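# Move the wooden block from bench to cart floor

## Task

Pick the wooden block up off the bench and lay it flat on the cart's floor at the handle end, next to the profiles. The drop flap must remain open, and anything already satisfied must still hold at the finish. Release the block and back away so that both hands are empty and clear of the cart. The robot must not fall or finish tilted, and at the end it must be in contact with nothing.

## Robot and tools

ROBOT. A Rainbow Robotics RB-Y1. Its base has two drive wheels and two rear casters. It is 0.58 m wide, reaches 0.10 m in front of the drive axle and 0.57 m behind it, and sweeps a 0.58 m radius when it spins in place. It cannot move sideways. Above it is a folding torso with squat, shift, pitch and yaw joints, a head with pan and tilt, and two 7-joint arms. Each arm ends in a parallel gripper whose wrist camera housing sticks out sideways and can strike things. With the arms in their starting pose the robot is up to 0.73 m wide.

FRAMES. Everything is in metres and radians. In the base frame the origin is on the floor midway between the drive wheels, x points forward, y left and z up. The printed left_hand and right_hand are the point between each gripper's pads, given in the base frame. The fingers point along the hand's -z axis and close along its x axis. chest is also printed in the base frame. base_odometry is measured from where the base stood at the scene's start. It only counts wheel rotation, so slip shows up as false travel or turning. Its heading is positive to the left.

move. Each call carries one action and returns the state plus images. The allowed combinations are: base, joints, or both, optionally with min_time_s or contact_limits; or target alone or with min_time_s; or contact_limits alone. A call with no action simply reports.
- base: a single velocity command {"x_m_s", "turn_rad_s", "for_s"}. It sets speeds, not a destination. x_m_s is forward speed in m/s, negative to reverse, 0 or 0.005 to 0.4 in size. turn_rad_s is in rad/s, positive turns left, 0 or 0.02 to 1.509 in size. for_s is 0.1 to 5 s. Omitted speeds are 0. The base ramps at 0.4 m/s² (0.5 rad/s² when turning) and may coast up to 1 s (3.1 s when turning) after for_s ends. Travel is roughly speed × for_s. If |x| + 0.27·|turn| exceeds 0.4, both are scaled down.
- joints: one flat object for all parts, keyed by joint name. Each value is an absolute target in rad; grippers take an opening in m, 0 to 0.1. Main ranges: torso_squat_rad 0 to 1.2, torso_shift_rad -0.3 to 0.6, torso_pitch_rad -0.2 to 1.4 (positive bows forward), torso_yaw_rad -1.5 to 1.5 (lift both arms outward by 0.2 rad or more first). The left shoulder roll runs 0 to 3.141 and the right -3.141 to 0, outward in both cases. Elbows run -2.617 to 0.01, with negative bending. head_pan_rad is -0.523 to 0.523, head_tilt_rad -0.35 to 1.57 with positive looking down. The torso also has combined limits: squat+shift ≤ 1.52; squat−shift+pitch ≤ 1.57; shift+0.5·pitch−0.4·squat ≤ 0.7; shift+0.3·pitch−0.5·squat ≤ 0.39.
- target: an absolute pose for one hand. It needs side ("left"/"right"), x, y, z in m in the base frame (-3 to 3), and quat_wxyz in the printed form. It is solved once into joint angles, so the hand travels on an arc. Break long moves into shorter steps. It is refused while an earlier move is still running.
- min_time_s: 0.1 to 8, the shortest time any arm, head or torso motion in the action may take.
- contact_limits: gripper current caps in mA, keyed left_gripper_m / right_gripper_m, 200 to 672.5. Each cap stays until you change it.
- cameras: a list drawn from head_camera, left_wrist_camera, right_wrist_camera, all. [] returns no images.
- blocking: false makes the call return quickly while the motion continues; check it with wait(0).

To grip something, command an opening at least 0.005 m narrower than the object. A gripper status of "off_target" or "done" afterwards is normal.

wait(seconds 0 to 10) lets time pass and reports. stop brakes every running motion. zoom_image(camera, region [x0,y0,x1,y1] in pixels, at most 504×504) enlarges part of the latest image. read_manual returns the licence texts only. finished_scene(scene) ends the scene for good.

RESULT LINES. "move" reads done, or otherwise the worst status. Hand statuses are reached (within 10 mm and 2°), short (with the error) or refused (with the reason). joint_status can report done, off_target (stopped away from the target and possibly still pushing), contact_stop (torso only), time_out, limit_stop_at_<name> (the body guard or a built-in limit), not_followed (the arm-collision check held the command back) and torque_fault. A contact_stop or time_out on one joint halts its whole group: the torso, or one arm. base_status "done (sent for a of b s)" means the velocity was sent, not that the base actually moved. on_its_own lists things you did not command. lidar_m gives 12 ranges in 30° sectors: the first straight ahead, then counter-clockwise (4th left, 7th behind, 10th right). It only sees at a height of 0.23 m, and "-" means nothing was seen. motor_effort is in % per wheel, with the peak in brackets; a reading above about 30 at rest points to pushing on something. wheel_motors_off=1 means the wheels are switched off. Wrist force and torque are raw, uncalibrated values. External joint torques estimate outside loads. Motor temperatures are listed per arm, and "pictures" gives the order of the images.

CAUTIONS. A refused call, or a stop you did not command, cancels the remaining move, wait and finished_scene calls in that reply. The base will not stop at furniture; a blocked wheel cuts the motors for 2 s. Catching the upper body on an edge while driving can tip the robot. Never let the arms strike or squeeze each other, grippers and cameras included. Contact torque at a joint's limit freezes the robot for 10 s. A motor that reaches 80 °C brakes the robot for 30 to 60 s. A heavy load held far ahead, or a sudden stop while driving forward, can tip it over. Pressing the torso against furniture can slide or tilt the robot. Do not drop the block, let it go while it is still moving, slam it or push hard. Loose objects may be nudged now and then.

Each tool is called after "Call:" as name([rows], argument=value, ...), one row to a line, values as JSON.

## Session

Call:
move()

Scene clock: 0.00 s.
Joint torques (N m): no reading
External joint torques (N m): no reading
Motor temperatures (°C): left_arm=[31 28 32 36 35 33 38] | right_arm=[34 31 32 30 36 36 34]
Wrist force (N): no reading
Wrist torque (N m): no reading
Wrist force, peak (N): no reading
base_odometry: x=+0.000 y=+0.000 heading=+0.000
lidar_m: 0.65 0.68 1.56 4.82 1.63 1.14 1.08 1.13 1.47 3.50 0.97 0.70
base_status: not commanded
joint_positions: torso_squat_rad=+0.350 torso_shift_rad=+0.000 torso_pitch_rad=+0.000 torso_yaw_rad=+0.000 left_shoulder_pitch_rad=+0.049 left_shoulder_roll_rad=+0.015 left_shoulder_yaw_rad=+0.041 left_elbow_rad=-0.149 left_forearm_roll_rad=+0.010 left_wrist_pitch_rad=-0.019 left_hand_roll_rad=+0.045 left_gripper_m=+0.099 right_shoulder_pitch_rad=-0.033 right_shoulder_roll_rad=-0.038 right_shoulder_yaw_rad=+0.024 right_elbow_rad=-0.125 right_forearm_roll_rad=-0.047 right_wrist_pitch_rad=+0.032 right_hand_roll_rad=-0.022 right_gripper_m=+0.099 head_pan_rad=+0.000 head_tilt_rad=+0.400
joint_status: not commanded
wheel_motors_off: 0
motor_effort: left_wheel=+0 right_wheel=+0
chest: x=-0.2280 y=+0.0001 z=+1.2475 quat_wxyz=(+1.000, +0.000, +0.000, +0.000) (m; base frame)
left_hand: x=-0.1861 y=+0.2354 z=+0.5638 quat_wxyz=(+0.997, +0.009, -0.062, +0.055) (m; base frame)
right_hand: x=-0.1506 y=-0.2464 z=+0.5666 quat_wxyz=(+0.998, -0.015, -0.063, -0.016) (m; base frame)
pictures: head_camera, left_wrist_camera, right_wrist_camera

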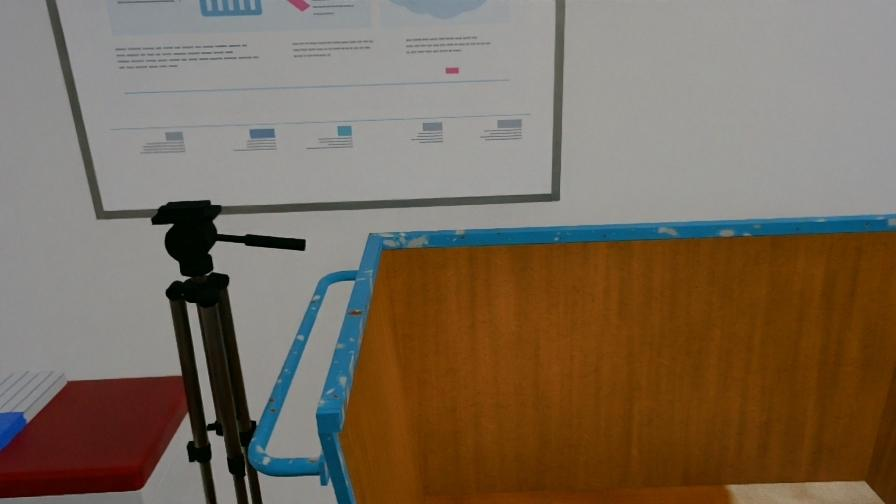

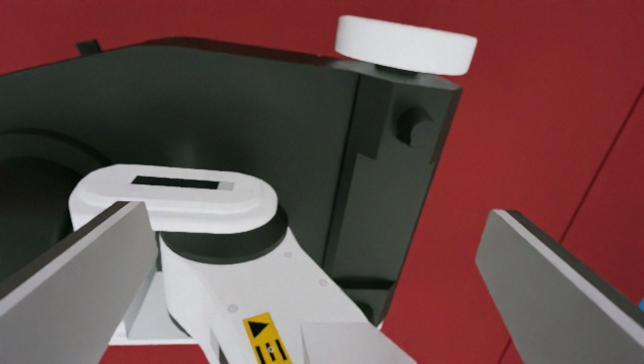

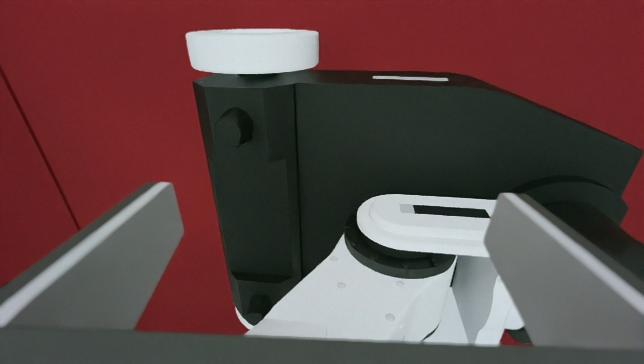

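Call:
move(joints={"head_tilt_rad":0.85}, cameras=["head_camera"])

Call:
move(joints={"head_tilt_rad":0.7,"head_pan_rad":0.52}, cameras=["head_camera"])

Call:
move(joints={"head_tilt_rad":0.7,"head_pan_rad":-0.52}, cameras=["head_camera"])

Scene clock: 2.53 s.
Joint torques (N m): left_arm=[-1 -0.47 0.75 0.05 -0.06 -0.69 -0.07] | right_arm=[-2.26 -1.26 -0.58 0 -0.07 -0.26 -0.04]
External joint torques (N m): left_arm=[-0.37 -1.13 0.71 0.03 -0.06 -0.34 -0.06] | right_arm=[0 0.24 -0.53 0.31 -0.11 0.03 -0.04]
Motor temperatures (°C): left_arm=[31 28 32 36 35 33 38] | right_arm=[34 31 32 30 36 36 34]
Wrist force (N): left_arm=[0.1 1.2 -7.1] | right_arm=[-2.1 0.7 -5.1]
Wrist torque (N m): left_arm=[-0.30 0.14 0.07] | right_arm=[-0.03 -0.12 -0.07]
Wrist force, peak (N): left_arm=[-0.2 1.9 -8.4] | right_arm=[-2.1 1.2 -5.5]
move: done
base_odometry: x=+0.000 y=+0.000 heading=+0.000
lidar_m: 0.65 0.67 1.56 4.83 1.62 1.13 1.08 1.11 1.48 3.51 0.98 0.69
base_status: not commanded
joint_positions: torso_squat_rad=+0.350 torso_shift_rad=+0.000 torso_pitch_rad=+0.000 torso_yaw_rad=+0.000 left_shoulder_pitch_rad=+0.049 left_shoulder_roll_rad=+0.015 left_shoulder_yaw_rad=+0.041 left_elbow_rad=-0.149 left_forearm_roll_rad=+0.010 left_wrist_pitch_rad=-0.019 left_hand_roll_rad=+0.045 left_gripper_m=+0.099 right_shoulder_pitch_rad=-0.033 right_shoulder_roll_rad=-0.038 right_shoulder_yaw_rad=+0.024 right_elbow_rad=-0.125 right_forearm_roll_rad=-0.047 right_wrist_pitch_rad=+0.032 right_hand_roll_rad=-0.022 right_gripper_m=+0.099 head_pan_rad=+0.000 head_tilt_rad=+0.850
joint_status: all done
wheel_motors_off: 0
motor_effort: left_wheel=+0(1) right_wheel=+0(2)
chest: x=-0.2280 y=+0.0001 z=+1.2475 quat_wxyz=(+1.000, +0.000, +0.000, +0.000) (m; base frame)
left_hand: x=-0.1861 y=+0.2354 z=+0.5638 quat_wxyz=(+0.997, +0.009, -0.062, +0.055) (m; base frame)
right_hand: x=-0.1506 y=-0.2464 z=+0.5666 quat_wxyz=(+0.998, -0.015, -0.063, -0.016) (m; base frame)
pictures: head_camera
camera_calibration:
head_camera: T_world_to_cam=[[-0.00598885, -0.999504, -0.0309109, 0.0427237], [-0.712307, 0.0259593, -0.701388, 0.920231], [0.701843, 0.0178175, -0.712109, 1.12053], [0, 0, 0, 1]] pos_world=[-0.130693, -0.00115112, 1.4447]

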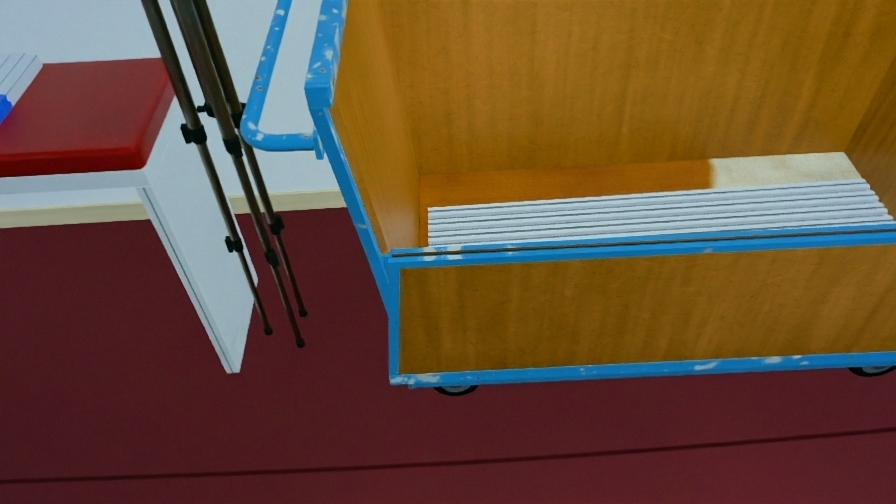

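Scene clock: 3.53 s.
Joint torques (N m): left_arm=[-0.65 -0.32 0.79 0.05 -0.08 -0.63 0.05] | right_arm=[-2.22 -0.92 -0.66 -0.21 -0.12 -0.2 -0.01]
External joint torques (N m): left_arm=[-0.02 -0.98 0.75 0.03 -0.08 -0.27 0.06] | right_arm=[0.04 0.57 -0.61 0.1 -0.16 0.09 -0.01]
Motor temperatures (°C): left_arm=[31 28 32 36 35 33 38] | right_arm=[34 31 32 30 36 36 34]
Wrist force (N): left_arm=[0.3 1.4 -7.2] | right_arm=[-1.5 1.1 -5.0]
Wrist torque (N m): left_arm=[-0.28 0.12 0.08] | right_arm=[-0.09 -0.02 -0.08]
Wrist force, peak (N): left_arm=[-0.2 1.4 -8.4] | right_arm=[-1.6 1.5 -5.6]
move: done
base_odometry: x=+0.000 y=+0.000 heading=+0.000
lidar_m: 0.65 0.68 1.56 4.83 1.61 1.14 1.07 1.13 1.49 3.52 0.99 0.69
base_status: not commanded
joint_positions: torso_squat_rad=+0.350 torso_shift_rad=+0.000 torso_pitch_rad=+0.000 torso_yaw_rad=+0.000 left_shoulder_pitch_rad=+0.049 left_shoulder_roll_rad=+0.015 left_shoulder_yaw_rad=+0.041 left_elbow_rad=-0.149 left_forearm_roll_rad=+0.010 left_wrist_pitch_rad=-0.019 left_hand_roll_rad=+0.045 left_gripper_m=+0.099 right_shoulder_pitch_rad=-0.033 right_shoulder_roll_rad=-0.038 right_shoulder_yaw_rad=+0.024 right_elbow_rad=-0.125 right_forearm_roll_rad=-0.047 right_wrist_pitch_rad=+0.032 right_hand_roll_rad=-0.022 right_gripper_m=+0.099 head_pan_rad=+0.520 head_tilt_rad=+0.700
joint_status: all done
wheel_motors_off: 0
motor_effort: left_wheel=+1(1) right_wheel=-1(2)
chest: x=-0.2280 y=+0.0001 z=+1.2475 quat_wxyz=(+1.000, +0.000, +0.000, +0.000) (m; base frame)
left_hand: x=-0.1861 y=+0.2354 z=+0.5638 quat_wxyz=(+0.997, +0.009, -0.062, +0.055) (m; base frame)
right_hand: x=-0.1506 y=-0.2464 z=+0.5666 quat_wxyz=(+0.998, -0.015, -0.063, -0.016) (m; base frame)
pictures: head_camera
camera_calibration:
head_camera: T_world_to_cam=[[0.495443, -0.868071, -0.0314483, 0.146782], [-0.533229, -0.275356, -0.799904, 1.09972], [0.685714, 0.413076, -0.599304, 0.953836], [0, 0, 0, 1]] pos_world=[-0.14038, 0.0362239, 1.45592]

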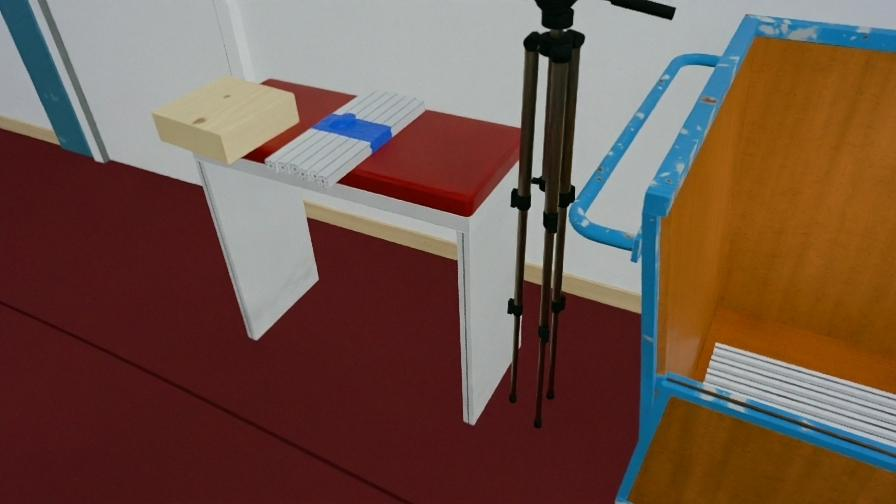

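Scene clock: 4.90 s.
Joint torques (N m): left_arm=[-0.67 -0.2 1 0.13 -0.13 -0.61 -0.01] | right_arm=[-2.17 -1.01 -0.63 -0.23 -0.06 -0.22 -0.06]
External joint torques (N m): left_arm=[-0.04 -0.86 0.95 0.12 -0.13 -0.26 0] | right_arm=[0.09 0.48 -0.58 0.08 -0.1 0.07 -0.06]
Motor temperatures (°C): left_arm=[31 28 32 36 35 33 38] | right_arm=[34 31 32 30 36 36 34]
Wrist force (N): left_arm=[0.0 1.2 -7.3] | right_arm=[-1.7 0.9 -5.1]
Wrist torque (N m): left_arm=[-0.26 0.17 0.10] | right_arm=[-0.08 -0.06 -0.08]
Wrist force, peak (N): left_arm=[0.3 1.8 -8.5] | right_arm=[-2.0 1.0 -5.6]
move: done
base_odometry: x=+0.000 y=+0.000 heading=+0.000
lidar_m: 0.65 0.67 1.55 4.83 1.64 1.14 1.08 1.11 1.48 3.51 0.99 0.69
base_status: not commanded
joint_positions: torso_squat_rad=+0.350 torso_shift_rad=+0.000 torso_pitch_rad=+0.000 torso_yaw_rad=+0.000 left_shoulder_pitch_rad=+0.049 left_shoulder_roll_rad=+0.015 left_shoulder_yaw_rad=+0.041 left_elbow_rad=-0.149 left_forearm_roll_rad=+0.010 left_wrist_pitch_rad=-0.019 left_hand_roll_rad=+0.045 left_gripper_m=+0.099 right_shoulder_pitch_rad=-0.033 right_shoulder_roll_rad=-0.038 right_shoulder_yaw_rad=+0.024 right_elbow_rad=-0.125 right_forearm_roll_rad=-0.047 right_wrist_pitch_rad=+0.032 right_hand_roll_rad=-0.022 right_gripper_m=+0.099 head_pan_rad=-0.520 head_tilt_rad=+0.700
joint_status: all done
wheel_motors_off: 0
motor_effort: left_wheel=+0(1) right_wheel=+0(2)
chest: x=-0.2280 y=+0.0001 z=+1.2475 quat_wxyz=(+1.000, +0.000, +0.000, +0.000) (m; base frame)
left_hand: x=-0.1861 y=+0.2354 z=+0.5638 quat_wxyz=(+0.997, +0.009, -0.062, +0.055) (m; base frame)
right_hand: x=-0.1506 y=-0.2464 z=+0.5666 quat_wxyz=(+0.998, -0.015, -0.063, -0.016) (m; base frame)
pictures: head_camera
camera_calibration:
head_camera: T_world_to_cam=[[-0.497734, -0.866759, -0.031459, -0.057845], [-0.507354, 0.320382, -0.799967, 1.10502], [0.703457, -0.38221, -0.599219, 0.957513], [0, 0, 0, 1]] pos_world=[-0.141724, -0.0381954, 1.45592]

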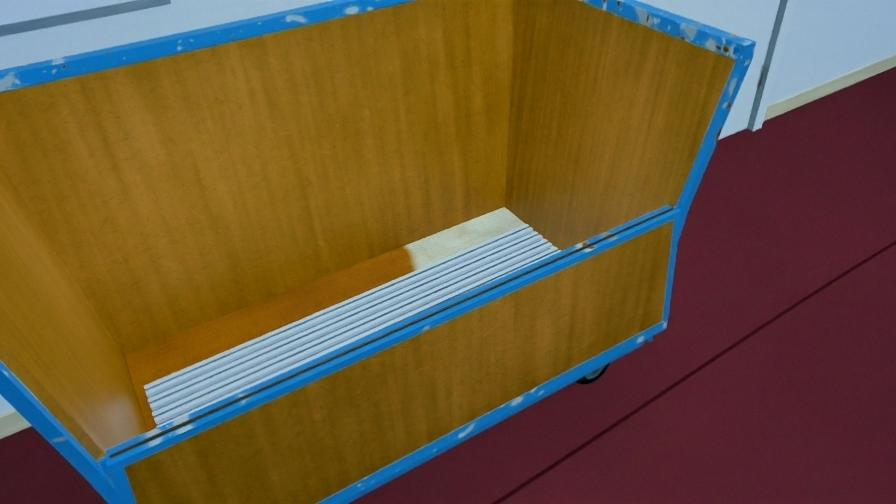

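Call:
move(joints={"torso_squat_rad":0.0,"torso_pitch_rad":0.5,"head_tilt_rad":0.6,"head_pan_rad":0}, cameras=["head_camera"])

Scene clock: 16.60 s.
Joint torques (N m): left_arm=[10.99 -0.04 0.83 5.43 -0.01 0.5 0.02] | right_arm=[11.48 -0.57 -0.76 5.38 -0.27 0.76 0.02]
External joint torques (N m): left_arm=[-1.67 -0.84 0.67 0.24 -0.01 -0.13 0] | right_arm=[0.53 0.61 -0.54 0.78 -0.19 0.12 0.04]
Motor temperatures (°C): left_arm=[31 28 32 36 35 33 38] | right_arm=[34 31 32 30 36 36 34]
Wrist force (N): left_arm=[3.3 1.4 -7.0] | right_arm=[1.2 1.2 -4.6]
Wrist torque (N m): left_arm=[-0.34 0.34 0.05] | right_arm=[-0.10 0.11 -0.07]
Wrist force, peak (N): left_arm=[2.4 0.9 -8.2] | right_arm=[-1.8 1.2 -5.5]
move: done
base_odometry: x=+0.000 y=+0.000 heading=+0.000
lidar_m: 0.65 0.68 1.55 4.82 1.61 1.14 1.08 1.13 1.47 3.51 0.99 0.69
base_status: not commanded
joint_positions: torso_squat_rad=+0.000 torso_shift_rad=+0.000 torso_pitch_rad=+0.500 torso_yaw_rad=+0.000 left_shoulder_pitch_rad=+0.049 left_shoulder_roll_rad=+0.015 left_shoulder_yaw_rad=+0.041 left_elbow_rad=-0.149 left_forearm_roll_rad=+0.010 left_wrist_pitch_rad=-0.019 left_hand_roll_rad=+0.045 left_gripper_m=+0.099 right_shoulder_pitch_rad=-0.033 right_shoulder_roll_rad=-0.038 right_shoulder_yaw_rad=+0.024 right_elbow_rad=-0.125 right_forearm_roll_rad=-0.047 right_wrist_pitch_rad=+0.032 right_hand_roll_rad=-0.022 right_gripper_m=+0.099 head_pan_rad=+0.000 head_tilt_rad=+0.600
joint_status: all done
wheel_motors_off: 0
motor_effort: left_wheel=+0(1) right_wheel=-2(2)
chest: x=-0.0796 y=+0.0001 z=+1.2520 quat_wxyz=(+0.969, +0.000, +0.247, +0.000) (m; base frame)
left_hand: x=-0.3707 y=+0.2354 z=+0.6320 quat_wxyz=(+0.981, +0.022, +0.187, +0.051) (m; base frame)
right_hand: x=-0.3381 y=-0.2464 z=+0.6174 quat_wxyz=(+0.982, -0.019, +0.186, -0.012) (m; base frame)
pictures: head_camera
camera_calibration:
head_camera: T_world_to_cam=[[-0.0135026, -0.999506, -0.0283837, 0.0399204], [-0.863727, 0.0259607, -0.503291, 0.795615], [0.503779, 0.01772, -0.863651, 1.15106], [0, 0, 0, 1]] pos_world=[0.107853, -0.00115087, 1.39567]

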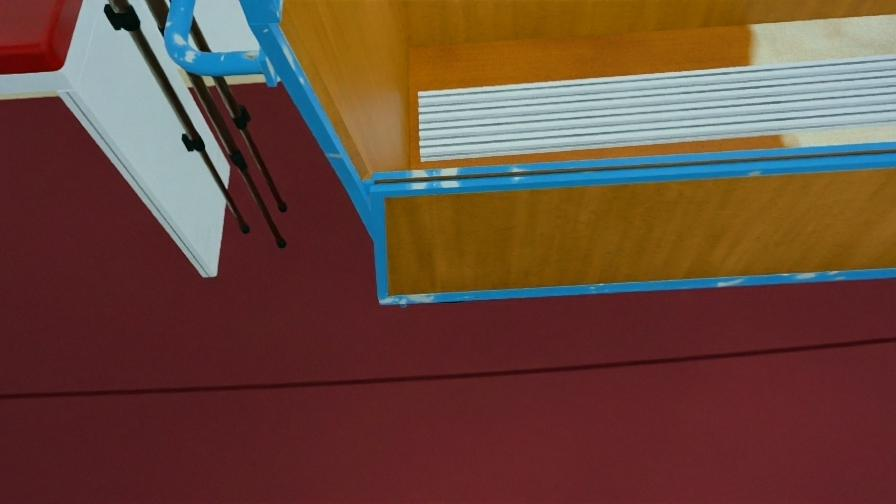

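Call:
move(joints={"torso_squat_rad":0.1,"torso_pitch_rad":0.0,"head_tilt_rad":0.6,"head_pan_rad":0}, base={"turn_rad_s":0.7,"for_s":2.244}, cameras=[])

Call:
move(base={"x_m_s":0.4,"for_s":3.5}, cameras=[])

Call:
move(base={"turn_rad_s":-0.7,"for_s":2.244}, cameras=["head_camera"])

Scene clock: 34.57 s.
Joint torques (N m): left_arm=[-0.99 -0.35 0.57 0.16 0 -0.66 -0.09] | right_arm=[-2.22 -0.83 -0.59 0.18 -0.1 -0.28 -0.01]
External joint torques (N m): left_arm=[-0.36 -1.01 0.52 0.15 0 -0.31 -0.09] | right_arm=[0.03 0.66 -0.55 0.49 -0.13 0.01 -0.01]
Motor temperatures (°C): left_arm=[31 28 32 36 35 33 38] | right_arm=[34 31 32 30 36 36 34]
Wrist force (N): left_arm=[-0.1 1.3 -7.8] | right_arm=[-1.2 1.0 -4.3]
Wrist torque (N m): left_arm=[-0.30 0.16 0.11] | right_arm=[-0.11 0.01 -0.08]
Wrist force, peak (N): left_arm=[3.6 0.8 -8.0] | right_arm=[-0.9 1.2 -5.5]
move: done
base_odometry: x=+0.000 y=+0.000 heading=+1.563
lidar_m: 4.85 1.62 1.14 1.06 1.10 1.46 3.52 1.00 0.70 0.67 0.69 1.55
base_status: done (sent for 2.23 of 2.23 s)
joint_positions: torso_squat_rad=+0.100 torso_shift_rad=+0.000 torso_pitch_rad=+0.000 torso_yaw_rad=+0.000 left_shoulder_pitch_rad=+0.049 left_shoulder_roll_rad=+0.015 left_shoulder_yaw_rad=+0.041 left_elbow_rad=-0.149 left_forearm_roll_rad=+0.010 left_wrist_pitch_rad=-0.019 left_hand_roll_rad=+0.045 left_gripper_m=+0.099 right_shoulder_pitch_rad=-0.033 right_shoulder_roll_rad=-0.038 right_shoulder_yaw_rad=+0.024 right_elbow_rad=-0.125 right_forearm_roll_rad=-0.047 right_wrist_pitch_rad=+0.032 right_hand_roll_rad=-0.022 right_gripper_m=+0.099 head_pan_rad=+0.000 head_tilt_rad=+0.600
joint_status: all done
wheel_motors_off: 0
motor_effort: left_wheel=+7(38) right_wheel=+20(43)
chest: x=-0.2281 y=+0.0001 z=+1.2864 quat_wxyz=(+1.000, +0.000, +0.000, +0.000) (m; base frame)
left_hand: x=-0.1862 y=+0.2354 z=+0.6028 quat_wxyz=(+0.997, +0.009, -0.062, +0.055) (m; base frame)
right_hand: x=-0.1506 y=-0.2464 z=+0.6056 quat_wxyz=(+0.998, -0.015, -0.063, -0.016) (m; base frame)
pictures: none
No camera images: "cameras" was empty.

Scene clock: 39.40 s.
Joint torques (N m): left_arm=[-0.54 -0.23 0.8 0.1 -0.01 -0.65 -0.02] | right_arm=[-2.07 -1.2 -0.65 0.23 -0.06 -0.17 -0.1]
External joint torques (N m): left_arm=[0.09 -0.89 0.76 0.08 -0.01 -0.29 -0.01] | right_arm=[0.18 0.29 -0.6 0.54 -0.1 0.13 -0.11]
Motor temperatures (°C): left_arm=[31 28 32 36 35 33 38] | right_arm=[34 31 32 30 36 36 34]
Wrist force (N): left_arm=[-0.3 1.0 -7.8] | right_arm=[-2.0 0.8 -5.2]
Wrist torque (N m): left_arm=[-0.25 0.10 0.08] | right_arm=[-0.10 -0.12 -0.07]
Wrist force, peak (N): left_arm=[-1.0 1.1 -8.7] | right_arm=[-1.6 0.7 -5.5]
move: done
base_odometry: x=+0.010 y=+1.400 heading=+1.564
lidar_m: 4.23 1.74 1.20 1.14 1.18 1.56 3.76 1.39 1.15 0.82 1.41 1.87
base_status: done (sent for 3.5 of 3.5 s)
joint_positions: torso_squat_rad=+0.100 torso_shift_rad=+0.000 torso_pitch_rad=+0.000 torso_yaw_rad=+0.000 left_shoulder_pitch_rad=+0.049 left_shoulder_roll_rad=+0.015 left_shoulder_yaw_rad=+0.041 left_elbow_rad=-0.149 left_forearm_roll_rad=+0.010 left_wrist_pitch_rad=-0.019 left_hand_roll_rad=+0.045 left_gripper_m=+0.099 right_shoulder_pitch_rad=-0.033 right_shoulder_roll_rad=-0.038 right_shoulder_yaw_rad=+0.024 right_elbow_rad=-0.125 right_forearm_roll_rad=-0.047 right_wrist_pitch_rad=+0.032 right_hand_roll_rad=-0.022 right_gripper_m=+0.099 head_pan_rad=+0.000 head_tilt_rad=+0.600
joint_status: not commanded
wheel_motors_off: 0
motor_effort: left_wheel=+18(50) right_wheel=-15(49)
chest: x=-0.2280 y=+0.0001 z=+1.2864 quat_wxyz=(+1.000, +0.000, +0.000, +0.000) (m; base frame)
left_hand: x=-0.1861 y=+0.2354 z=+0.6028 quat_wxyz=(+0.997, +0.009, -0.062, +0.055) (m; base frame)
right_hand: x=-0.1505 y=-0.2464 z=+0.6056 quat_wxyz=(+0.998, -0.015, -0.062, -0.016) (m; base frame)
pictures: none
No camera images: "cameras" was empty.

Scene clock: 43.47 s.
Joint torques (N m): left_arm=[-0.84 -0.07 0.59 0.05 -0.09 -0.51 -0.08] | right_arm=[-2.19 -0.93 -0.54 0.32 -0.06 -0.21 0]
External joint torques (N m): left_arm=[-0.21 -0.73 0.55 0.04 -0.09 -0.15 -0.08] | right_arm=[0.07 0.56 -0.5 0.63 -0.1 0.08 0]
Motor temperatures (°C): left_arm=[31 28 32 36 35 33 38] | right_arm=[34 31 32 30 36 36 34]
Wrist force (N): left_arm=[-0.3 1.2 -7.5] | right_arm=[-2.1 1.1 -4.7]
Wrist torque (N m): left_arm=[-0.28 0.11 0.15] | right_arm=[-0.10 -0.12 -0.08]
Wrist force, peak (N): left_arm=[-0.1 1.1 -8.5] | right_arm=[-2.1 1.4 -5.3]
move: done
base_odometry: x=+0.010 y=+1.400 heading=+0.001
lidar_m: 0.80 1.41 1.85 4.22 1.72 1.21 1.14 1.20 1.55 3.79 1.32 1.15
base_status: done (sent for 2.23 of 2.23 s)
joint_positions: torso_squat_rad=+0.100 torso_shift_rad=+0.000 torso_pitch_rad=+0.000 torso_yaw_rad=+0.000 left_shoulder_pitch_rad=+0.049 left_shoulder_roll_rad=+0.015 left_shoulder_yaw_rad=+0.041 left_elbow_rad=-0.149 left_forearm_roll_rad=+0.010 left_wrist_pitch_rad=-0.019 left_hand_roll_rad=+0.045 left_gripper_m=+0.099 right_shoulder_pitch_rad=-0.033 right_shoulder_roll_rad=-0.038 right_shoulder_yaw_rad=+0.024 right_elbow_rad=-0.125 right_forearm_roll_rad=-0.047 right_wrist_pitch_rad=+0.032 right_hand_roll_rad=-0.022 right_gripper_m=+0.099 head_pan_rad=+0.000 head_tilt_rad=+0.600
joint_status: not commanded
wheel_motors_off: 0
motor_effort: left_wheel=+22(45) right_wheel=+2(50)
chest: x=-0.2280 y=+0.0001 z=+1.2864 quat_wxyz=(+1.000, +0.000, +0.000, +0.000) (m; base frame)
left_hand: x=-0.1861 y=+0.2354 z=+0.6028 quat_wxyz=(+0.997, +0.009, -0.062, +0.055) (m; base frame)
right_hand: x=-0.1505 y=-0.2464 z=+0.6056 quat_wxyz=(+0.998, -0.015, -0.063, -0.016) (m; base frame)
pictures: head_camera
camera_calibration:
head_camera: T_world_to_cam=[[0.00184319, -0.999504, -0.0314327, 0.0462162], [-0.516689, 0.02596, -0.85578, 1.21735], [0.856171, 0.0178183, -0.516385, 0.889081], [0, 0, 0, 1]] pos_world=[-0.132298, -0.00125112, 1.50235]

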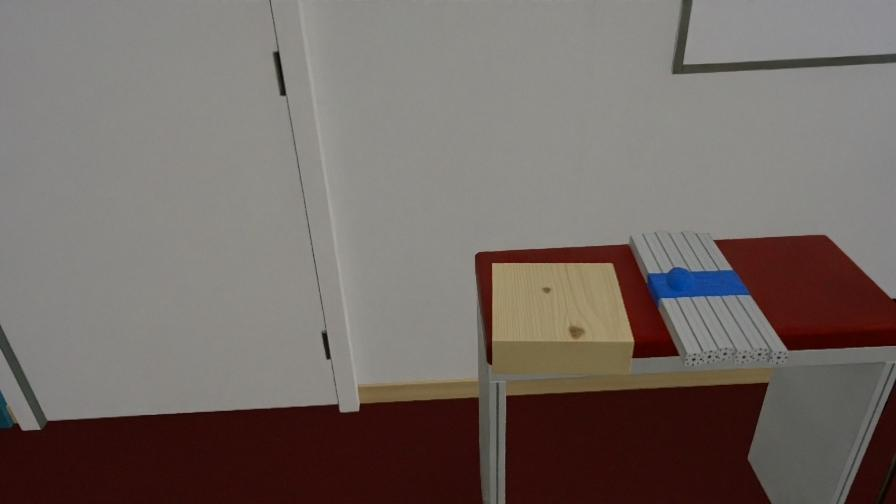

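Call:
move(joints={"torso_squat_rad":0.75,"torso_pitch_rad":0.3,"head_tilt_rad":0.5,"head_pan_rad":-0.1}, base={"x_m_s":0.2,"for_s":1.6}, cameras=["head_camera"])

Scene clock: 51.90 s.
Joint torques (N m): left_arm=[6.76 -0.37 0.75 3.52 -0.04 -0.07 0.02] | right_arm=[6.31 -0.78 -0.7 3.53 -0.18 0.37 -0.07]
External joint torques (N m): left_arm=[-0.78 -1.14 0.63 0.32 -0.04 -0.31 0.01] | right_arm=[0.5 0.57 -0.54 0.82 -0.14 0.1 -0.06]
Motor temperatures (°C): left_arm=[31 28 32 36 35 33 38] | right_arm=[34 31 32 30 36 36 34]
Wrist force (N): left_arm=[2.3 1.0 -7.4] | right_arm=[0.3 1.0 -5.3]
Wrist torque (N m): left_arm=[-0.25 0.31 0.10] | right_arm=[-0.05 0.09 -0.05]
Wrist force, peak (N): left_arm=[0.1 1.9 -8.6] | right_arm=[-0.8 0.8 -5.8]
move: done
base_odometry: x=+0.330 y=+1.400 heading=+0.001
lidar_m: 0.47 1.10 1.46 3.58 2.22 1.56 1.46 1.52 2.00 1.36 0.92 1.07
base_status: done (sent for 1.6 of 1.6 s)
joint_positions: torso_squat_rad=+0.750 torso_shift_rad=+0.000 torso_pitch_rad=+0.300 torso_yaw_rad=+0.000 left_shoulder_pitch_rad=+0.049 left_shoulder_roll_rad=+0.015 left_shoulder_yaw_rad=+0.041 left_elbow_rad=-0.149 left_forearm_roll_rad=+0.010 left_wrist_pitch_rad=-0.019 left_hand_roll_rad=+0.045 left_gripper_m=+0.099 right_shoulder_pitch_rad=-0.033 right_shoulder_roll_rad=-0.038 right_shoulder_yaw_rad=+0.024 right_elbow_rad=-0.125 right_forearm_roll_rad=-0.047 right_wrist_pitch_rad=+0.032 right_hand_roll_rad=-0.022 right_gripper_m=+0.099 head_pan_rad=-0.100 head_tilt_rad=+0.500
joint_status: all done
wheel_motors_off: 0
motor_effort: left_wheel=-11(50) right_wheel=+9(48)
chest: x=-0.1366 y=+0.0001 z=+1.0883 quat_wxyz=(+0.989, +0.000, +0.149, +0.000) (m; base frame)
left_hand: x=-0.2985 y=+0.2354 z=+0.4228 quat_wxyz=(+0.995, +0.017, +0.088, +0.053) (m; base frame)
right_hand: x=-0.2637 y=-0.2464 z=+0.4149 quat_wxyz=(+0.996, -0.018, +0.087, -0.014) (m; base frame)
pictures: head_camera
camera_calibration:
head_camera: T_world_to_cam=[[-0.0997562, -0.99501, -0.0017478, -0.00428375], [-0.671833, 0.0686511, -0.737514, 0.9525], [0.733954, -0.0723974, -0.675329, 0.846197], [0, 0, 0, 1]] pos_world=[0.0184241, -0.00839013, 1.27394]

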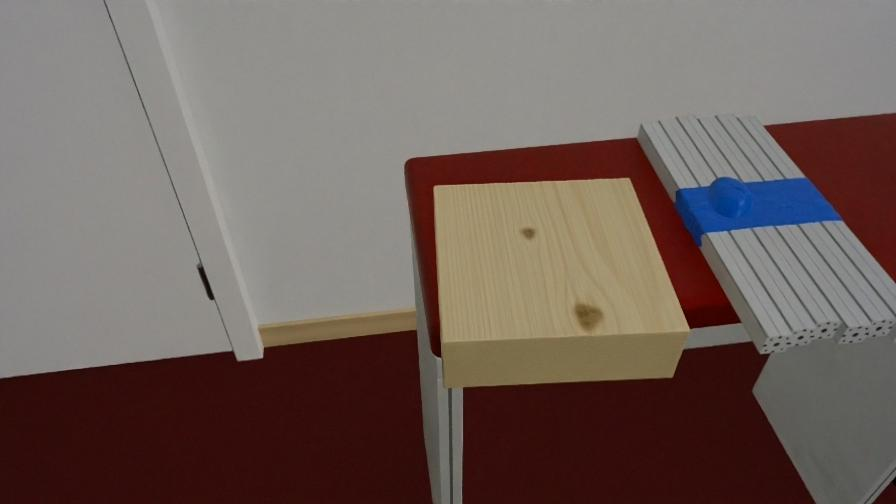

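Call:
move(target={"side":"right","x":0.22,"y":-0.24,"z":0.74,"quat_wxyz":[0.7071,0,-0.7071,0]}, min_time_s=3, cameras=["head_camera"])

Call:
move(target={"side":"right","x":0.35,"y":-0.16,"z":0.752,"quat_wxyz":[0.7071,0,-0.7071,0]}, min_time_s=3)

Scene clock: 59.57 s.
Joint torques (N m): left_arm=[6.64 -0.05 0.74 3.31 -0.07 0.08 -0.04] | right_arm=[0.68 -1.91 -0.08 -9.27 0.25 -2.01 -0.3]
External joint torques (N m): left_arm=[-0.9 -0.82 0.63 0.11 -0.07 -0.16 -0.05] | right_arm=[1.79 -0.57 0.69 -1.2 0.08 -0.11 -0.35]
Motor temperatures (°C): left_arm=[31 28 32 36 35 33 38] | right_arm=[34 31 32 30 36 36 34]
Wrist force (N): left_arm=[1.7 0.7 -7.4] | right_arm=[-7.7 0.6 0.7]
Wrist torque (N m): left_arm=[-0.24 0.24 0.08] | right_arm=[-0.13 -0.44 -0.11]
Wrist force, peak (N): left_arm=[1.8 1.1 -8.3] | right_arm=[-7.7 1.1 1.1]
move: done
base_odometry: x=+0.330 y=+1.400 heading=+0.001
lidar_m: 0.47 1.10 1.46 3.59 2.21 1.54 1.46 1.52 2.00 1.36 0.93 1.06
base_status: not commanded
joint_positions: torso_squat_rad=+0.750 torso_shift_rad=+0.000 torso_pitch_rad=+0.300 torso_yaw_rad=+0.000 left_shoulder_pitch_rad=+0.049 left_shoulder_roll_rad=+0.015 left_shoulder_yaw_rad=+0.041 left_elbow_rad=-0.149 left_forearm_roll_rad=+0.010 left_wrist_pitch_rad=-0.019 left_hand_roll_rad=+0.045 left_gripper_m=+0.099 right_shoulder_pitch_rad=+0.171 right_shoulder_roll_rad=-0.056 right_shoulder_yaw_rad=+0.048 right_elbow_rad=-1.455 right_forearm_roll_rad=-0.027 right_wrist_pitch_rad=-0.585 right_hand_roll_rad=-0.028 right_gripper_m=+0.099 head_pan_rad=-0.100 head_tilt_rad=+0.500
joint_status: all done
wheel_motors_off: 0
motor_effort: left_wheel=-10(12) right_wheel=+11(13)
chest: x=-0.1366 y=+0.0001 z=+1.0883 quat_wxyz=(+0.989, +0.000, +0.149, +0.000) (m; base frame)
left_hand: x=-0.2985 y=+0.2354 z=+0.4228 quat_wxyz=(+0.995, +0.017, +0.088, +0.053) (m; base frame)
right_hand: x=+0.2196 y=-0.2400 z=+0.7402 quat_wxyz=(+0.705, +0.000, -0.710, +0.000) (m; base frame)
right_hand_status: reached (checked arc, planned for 3.0 s): 0 mm and 0.4 deg off.
pictures: head_camera
camera_calibration:
head_camera: T_world_to_cam=[[-0.0997562, -0.99501, -0.0017478, -0.00428375], [-0.671833, 0.0686511, -0.737514, 0.9525], [0.733954, -0.0723974, -0.675329, 0.846197], [0, 0, 0, 1]] pos_world=[0.0184241, -0.00839013, 1.27394]

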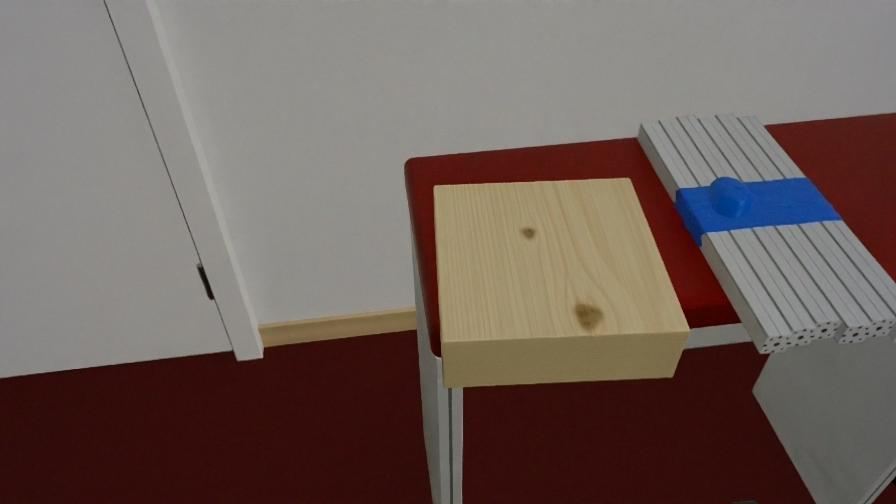

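Scene clock: 62.90 s.
Joint torques (N m): left_arm=[6.74 -0.17 0.97 3.35 -0.02 0.03 0.03] | right_arm=[-11.69 2.91 1.14 -8.84 0.2 -1.66 0.33]
External joint torques (N m): left_arm=[-0.81 -0.94 0.85 0.15 -0.02 -0.21 0.02] | right_arm=[-2.72 2.14 0.96 -0.13 -0.4 0.06 0.28]
Motor temperatures (°C): left_arm=[31 28 32 36 35 33 38] | right_arm=[34 31 32 31 36 36 34]
Wrist force (N): left_arm=[1.8 1.7 -8.0] | right_arm=[-6.8 0.8 0.7]
Wrist torque (N m): left_arm=[-0.36 0.23 0.04] | right_arm=[-0.17 -0.35 -0.13]
Wrist force, peak (N): left_arm=[2.4 1.0 -8.8] | right_arm=[-7.9 0.1 1.2]
move: done
base_odometry: x=+0.330 y=+1.400 heading=+0.001
lidar_m: 0.48 1.08 1.46 3.57 2.21 1.55 1.47 1.51 2.01 1.34 0.92 1.06
base_status: not commanded
joint_positions: torso_squat_rad=+0.750 torso_shift_rad=+0.000 torso_pitch_rad=+0.300 torso_yaw_rad=+0.000 left_shoulder_pitch_rad=+0.049 left_shoulder_roll_rad=+0.015 left_shoulder_yaw_rad=+0.041 left_elbow_rad=-0.149 left_forearm_roll_rad=+0.010 left_wrist_pitch_rad=-0.019 left_hand_roll_rad=+0.045 left_gripper_m=+0.099 right_shoulder_pitch_rad=-0.275 right_shoulder_roll_rad=+0.000 right_shoulder_yaw_rad=+0.121 right_elbow_rad=-1.173 right_forearm_roll_rad=-0.468 right_wrist_pitch_rad=-0.486 right_hand_roll_rad=+0.441 right_gripper_m=+0.099 head_pan_rad=-0.100 head_tilt_rad=+0.500
joint_status: all done
wheel_motors_off: 0
motor_effort: left_wheel=-11(13) right_wheel=+11(13)
chest: x=-0.1366 y=+0.0001 z=+1.0883 quat_wxyz=(+0.989, +0.000, +0.149, +0.000) (m; base frame)
left_hand: x=-0.2985 y=+0.2354 z=+0.4228 quat_wxyz=(+0.995, +0.017, +0.088, +0.053) (m; base frame)
right_hand: x=+0.3498 y=-0.1606 z=+0.7517 quat_wxyz=(+0.707, +0.001, -0.707, +0.001) (m; base frame)
right_hand_status: reached (checked arc, planned for 3.0 s): 1 mm and 0.1 deg off.
pictures: head_camera, left_wrist_camera, right_wrist_camera
camera_calibration:
head_camera: T_world_to_cam=[[-0.0997562, -0.99501, -0.0017478, -0.00428375], [-0.671833, 0.0686511, -0.737514, 0.9525], [0.733954, -0.0723974, -0.675329, 0.846197], [0, 0, 0, 1]] pos_world=[0.0184241, -0.00839013, 1.27394]
left_wrist_camera: T_world_to_cam=[[0.974152, 0.135474, -0.180759, 0.334807], [0.199743, -0.890318, 0.409191, 0.125192], [-0.105498, -0.43472, -0.894365, 0.521448], [0, 0, 0, 1]] pos_world=[-0.296148, 0.292786, 0.475657]
right_wrist_camera: T_world_to_cam=[[0.0261731, -0.0292945, -0.999228, 0.736024], [-0.508156, 0.860403, -0.0385348, 0.371969], [0.860867, 0.508772, 0.0076332, -0.153009], [0, 0, 0, 1]] pos_world=[0.301475, -0.220634, 0.750958]

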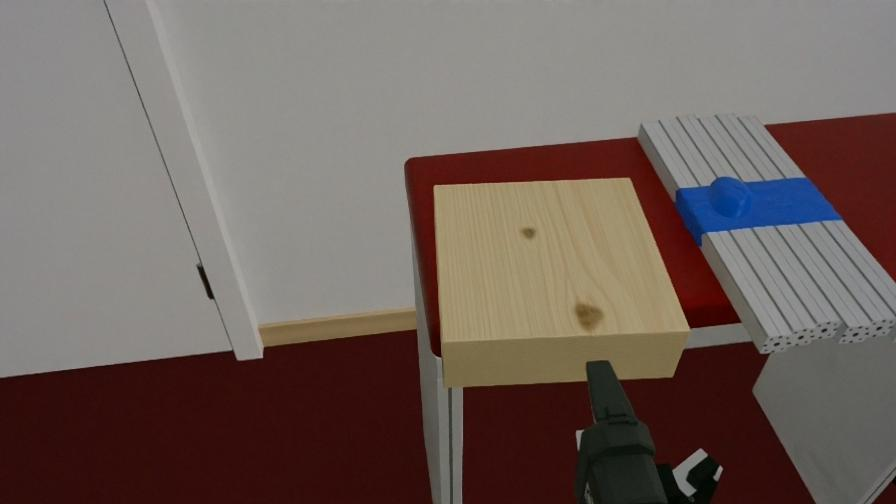

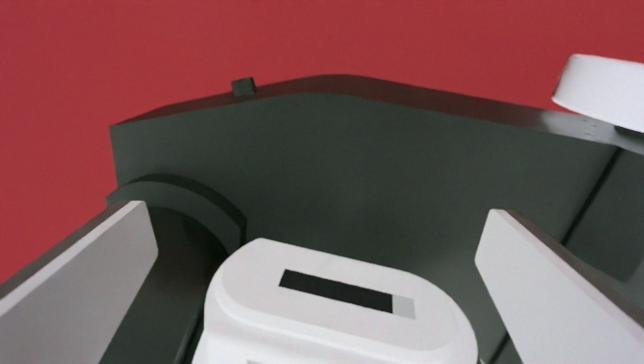

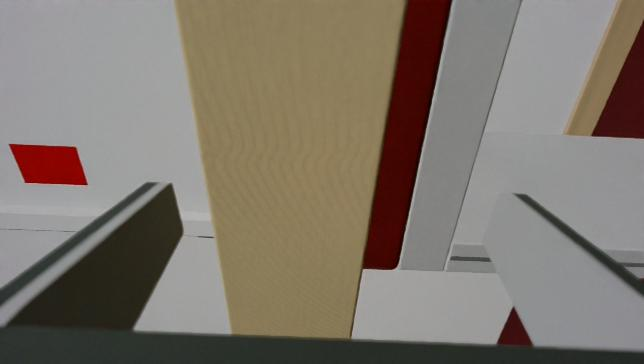

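Call:
move(target={"side":"right","x":0.355,"y":-0.16,"z":0.761,"quat_wxyz":[0.7071,0,-0.7071,0]}, min_time_s=1, cameras=[])

Call:
move(target={"side":"right","x":0.435,"y":-0.163,"z":0.761,"quat_wxyz":[0.7071,0,-0.7071,0]}, min_time_s=3, cameras=["right_wrist_camera","head_camera"])

Scene clock: 67.40 s.
Joint torques (N m): left_arm=[6.74 -0.18 0.84 3.46 -0.14 -0.02 -0.05] | right_arm=[-7.3 2.68 -2.16 -10.5 0.19 -1.59 0.31]
External joint torques (N m): left_arm=[-0.81 -0.95 0.73 0.25 -0.14 -0.26 -0.06] | right_arm=[1.83 1.91 -2.35 -1.61 -0.4 0.1 0.26]
Motor temperatures (°C): left_arm=[31 28 32 36 35 33 38] | right_arm=[34 31 32 31 36 36 34]
Wrist force (N): left_arm=[2.1 0.7 -7.5] | right_arm=[-7.5 0.7 0.8]
Wrist torque (N m): left_arm=[-0.25 0.26 0.02] | right_arm=[-0.17 -0.43 -0.12]
Wrist force, peak (N): left_arm=[2.6 1.0 -8.2] | right_arm=[-8.0 1.1 1.3]
move: done
base_odometry: x=+0.330 y=+1.400 heading=+0.001
lidar_m: 0.48 1.10 1.45 3.58 2.21 1.54 1.46 1.52 1.99 1.36 0.92 1.06
base_status: not commanded
joint_positions: torso_squat_rad=+0.750 torso_shift_rad=+0.000 torso_pitch_rad=+0.300 torso_yaw_rad=+0.000 left_shoulder_pitch_rad=+0.049 left_shoulder_roll_rad=+0.015 left_shoulder_yaw_rad=+0.041 left_elbow_rad=-0.149 left_forearm_roll_rad=+0.010 left_wrist_pitch_rad=-0.019 left_hand_roll_rad=+0.045 left_gripper_m=+0.099 right_shoulder_pitch_rad=-0.275 right_shoulder_roll_rad=+0.000 right_shoulder_yaw_rad=+0.120 right_elbow_rad=-1.213 right_forearm_roll_rad=-0.495 right_wrist_pitch_rad=-0.452 right_hand_roll_rad=+0.473 right_gripper_m=+0.099 head_pan_rad=-0.100 head_tilt_rad=+0.500
joint_status: all done
wheel_motors_off: 0
motor_effort: left_wheel=-11(12) right_wheel=+12(13)
chest: x=-0.1366 y=+0.0001 z=+1.0883 quat_wxyz=(+0.989, +0.000, +0.149, +0.000) (m; base frame)
left_hand: x=-0.2985 y=+0.2354 z=+0.4228 quat_wxyz=(+0.995, +0.017, +0.088, +0.053) (m; base frame)
right_hand: x=+0.3549 y=-0.1597 z=+0.7612 quat_wxyz=(+0.706, +0.001, -0.708, +0.001) (m; base frame)
right_hand_status: reached (checked arc, planned for 1.0 s): 0 mm and 0.2 deg off.
pictures: none
No camera images: "cameras" was empty.

Scene clock: 70.73 s.
Joint torques (N m): left_arm=[6.76 0.04 0.56 3.4 -0.09 0.08 -0.1] | right_arm=[-17 -2.28 -2.37 -8.49 0.22 -2.11 -0.21]
External joint torques (N m): left_arm=[-0.78 -0.72 0.45 0.19 -0.09 -0.16 -0.11] | right_arm=[-2.52 -0.67 -2.1 -0.13 -0.36 -0.36 -0.26]
Motor temperatures (°C): left_arm=[31 28 32 36 35 33 38] | right_arm=[34 31 32 31 36 36 34]
Wrist force (N): left_arm=[2.4 1.0 -8.4] | right_arm=[-7.0 0.9 0.9]
Wrist torque (N m): left_arm=[-0.28 0.30 0.09] | right_arm=[-0.17 -0.38 -0.11]
Wrist force, peak (N): left_arm=[2.2 1.1 -8.5] | right_arm=[8.1 -0.9 14.4]
move: done
base_odometry: x=+0.330 y=+1.400 heading=+0.001
lidar_m: 0.47 1.09 1.45 3.56 2.22 1.56 1.46 1.51 2.01 1.34 0.93 1.05
base_status: not commanded
joint_positions: torso_squat_rad=+0.750 torso_shift_rad=+0.000 torso_pitch_rad=+0.300 torso_yaw_rad=+0.000 left_shoulder_pitch_rad=+0.049 left_shoulder_roll_rad=+0.015 left_shoulder_yaw_rad=+0.041 left_elbow_rad=-0.149 left_forearm_roll_rad=+0.010 left_wrist_pitch_rad=-0.019 left_hand_roll_rad=+0.045 left_gripper_m=+0.099 right_shoulder_pitch_rad=-0.639 right_shoulder_roll_rad=-0.049 right_shoulder_yaw_rad=+0.063 right_elbow_rad=-0.772 right_forearm_roll_rad=-0.522 right_wrist_pitch_rad=-0.541 right_hand_roll_rad=+0.390 right_gripper_m=+0.099 head_pan_rad=-0.100 head_tilt_rad=+0.500
joint_status: all done
wheel_motors_off: 0
motor_effort: left_wheel=-11(12) right_wheel=+12(13)
chest: x=-0.1367 y=+0.0001 z=+1.0883 quat_wxyz=(+0.989, +0.000, +0.149, +0.000) (m; base frame)
left_hand: x=-0.2985 y=+0.2354 z=+0.4228 quat_wxyz=(+0.995, +0.017, +0.088, +0.053) (m; base frame)
right_hand: x=+0.4346 y=-0.1628 z=+0.7610 quat_wxyz=(+0.708, +0.000, -0.706, +0.000) (m; base frame)
right_hand_status: reached (checked arc, planned for 3.0 s): 0 mm and 0.1 deg off.
pictures: head_camera, right_wrist_camera
camera_calibration:
head_camera: T_world_to_cam=[[-0.0998271, -0.995003, -0.00169281, -0.00436218], [-0.671724, 0.0686479, -0.737614, 0.952558], [0.734045, -0.0724968, -0.675221, 0.846129], [0, 0, 0, 1]] pos_world=[0.0183241, -0.00838987, 1.27394]
right_wrist_camera: T_world_to_cam=[[0.0244743, -0.0292501, -0.999272, 0.743728], [-0.507108, 0.861061, -0.0376246, 0.416312], [0.861535, 0.50766, 0.00624088, -0.224315], [0, 0, 0, 1]] pos_world=[0.386168, -0.22284, 0.760251]

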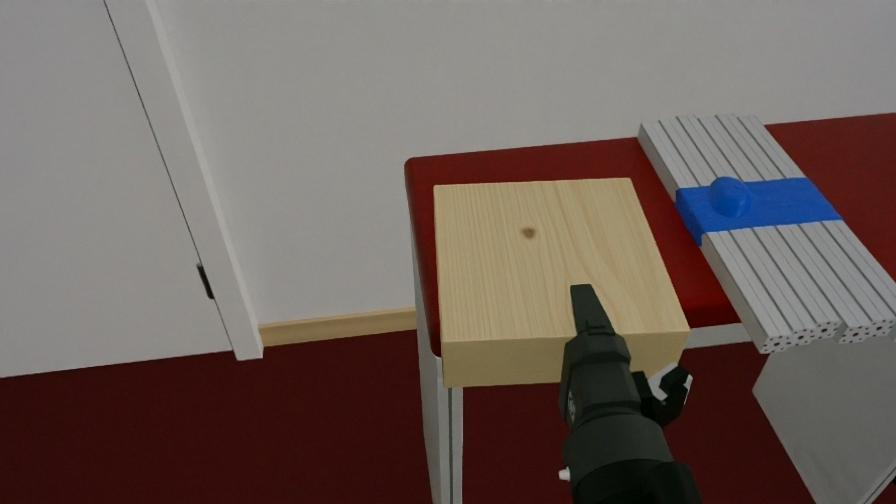

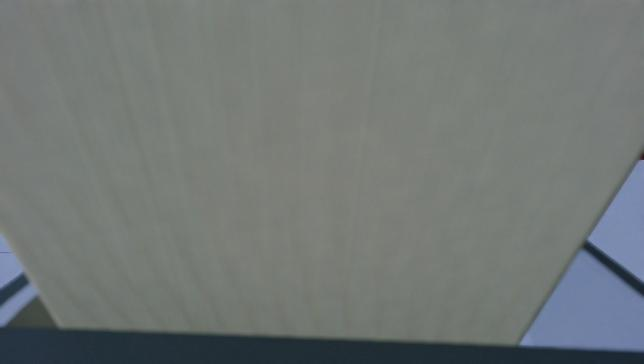

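Call:
move(joints={"right_gripper_m":0.05}, cameras=["right_wrist_camera","head_camera"])

Scene clock: 72.77 s.
Joint torques (N m): left_arm=[6.79 -0.25 1.02 3.48 -0.08 0.04 -0.02] | right_arm=[-10.72 -1.77 -2.07 -0.14 -0.14 4.94 0.02]
External joint torques (N m): left_arm=[-0.73 -1.02 0.9 0.29 -0.08 -0.2 -0.03] | right_arm=[3.82 -0.15 -1.8 8.24 -0.72 6.7 -0.03]
Motor temperatures (°C): left_arm=[31 28 32 36 35 33 38] | right_arm=[34 31 32 31 36 36 34]
Wrist force (N): left_arm=[2.4 1.0 -7.3] | right_arm=[16.2 -2.5 20.3]
Wrist torque (N m): left_arm=[-0.23 0.32 0.08] | right_arm=[-0.10 -1.98 -0.41]
Wrist force, peak (N): left_arm=[2.3 0.9 -8.2] | right_arm=[18.9 -2.2 20.8]
move: off_target
base_odometry: x=+0.330 y=+1.400 heading=+0.000
lidar_m: 0.47 1.10 1.48 3.56 2.22 1.55 1.46 1.51 2.00 1.35 0.92 1.06
base_status: not commanded
joint_positions: torso_squat_rad=+0.750 torso_shift_rad=+0.000 torso_pitch_rad=+0.299 torso_yaw_rad=+0.000 left_shoulder_pitch_rad=+0.049 left_shoulder_roll_rad=+0.015 left_shoulder_yaw_rad=+0.041 left_elbow_rad=-0.149 left_forearm_roll_rad=+0.010 left_wrist_pitch_rad=-0.019 left_hand_roll_rad=+0.045 left_gripper_m=+0.099 right_shoulder_pitch_rad=-0.640 right_shoulder_roll_rad=-0.049 right_shoulder_yaw_rad=+0.063 right_elbow_rad=-0.774 right_forearm_roll_rad=-0.521 right_wrist_pitch_rad=-0.542 right_hand_roll_rad=+0.389 right_gripper_m=+0.076 head_pan_rad=-0.100 head_tilt_rad=+0.500
joint_status: right_gripper_m off_target (ended at +0.076, target +0.050)
wheel_motors_off: 0
motor_effort: left_wheel=-10(11) right_wheel=+17(18)
chest: x=-0.1371 y=+0.0001 z=+1.0883 quat_wxyz=(+0.989, +0.000, +0.149, +0.000) (m; base frame)
left_hand: x=-0.2984 y=+0.2354 z=+0.4227 quat_wxyz=(+0.995, +0.017, +0.088, +0.053) (m; base frame)
right_hand: x=+0.4353 y=-0.1627 z=+0.7635 quat_wxyz=(+0.706, +0.000, -0.709, +0.000) (m; base frame)
pictures: head_camera, right_wrist_camera
camera_calibration:
head_camera: T_world_to_cam=[[-0.0998242, -0.995004, -0.00177799, -0.00431323], [-0.671097, 0.0686472, -0.738184, 0.953016], [0.734618, -0.0724955, -0.674597, 0.845897], [0, 0, 0, 1]] pos_world=[0.0177245, -0.00838988, 1.27413]
right_wrist_camera: T_world_to_cam=[[0.0303082, -0.0287745, -0.999126, 0.743777], [-0.506773, 0.861143, -0.0401734, 0.418423], [0.861547, 0.507548, 0.0115175, -0.229104], [0, 0, 0, 1]] pos_world=[0.386887, -0.222639, 0.762575]

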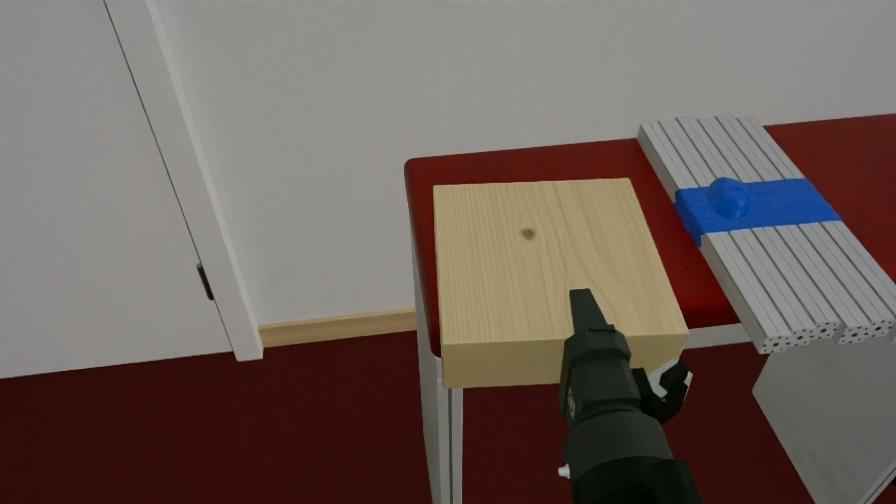

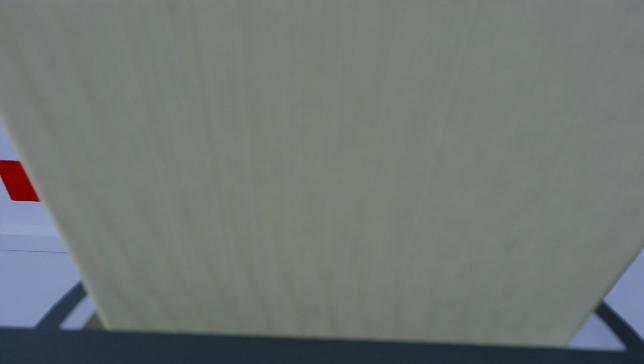

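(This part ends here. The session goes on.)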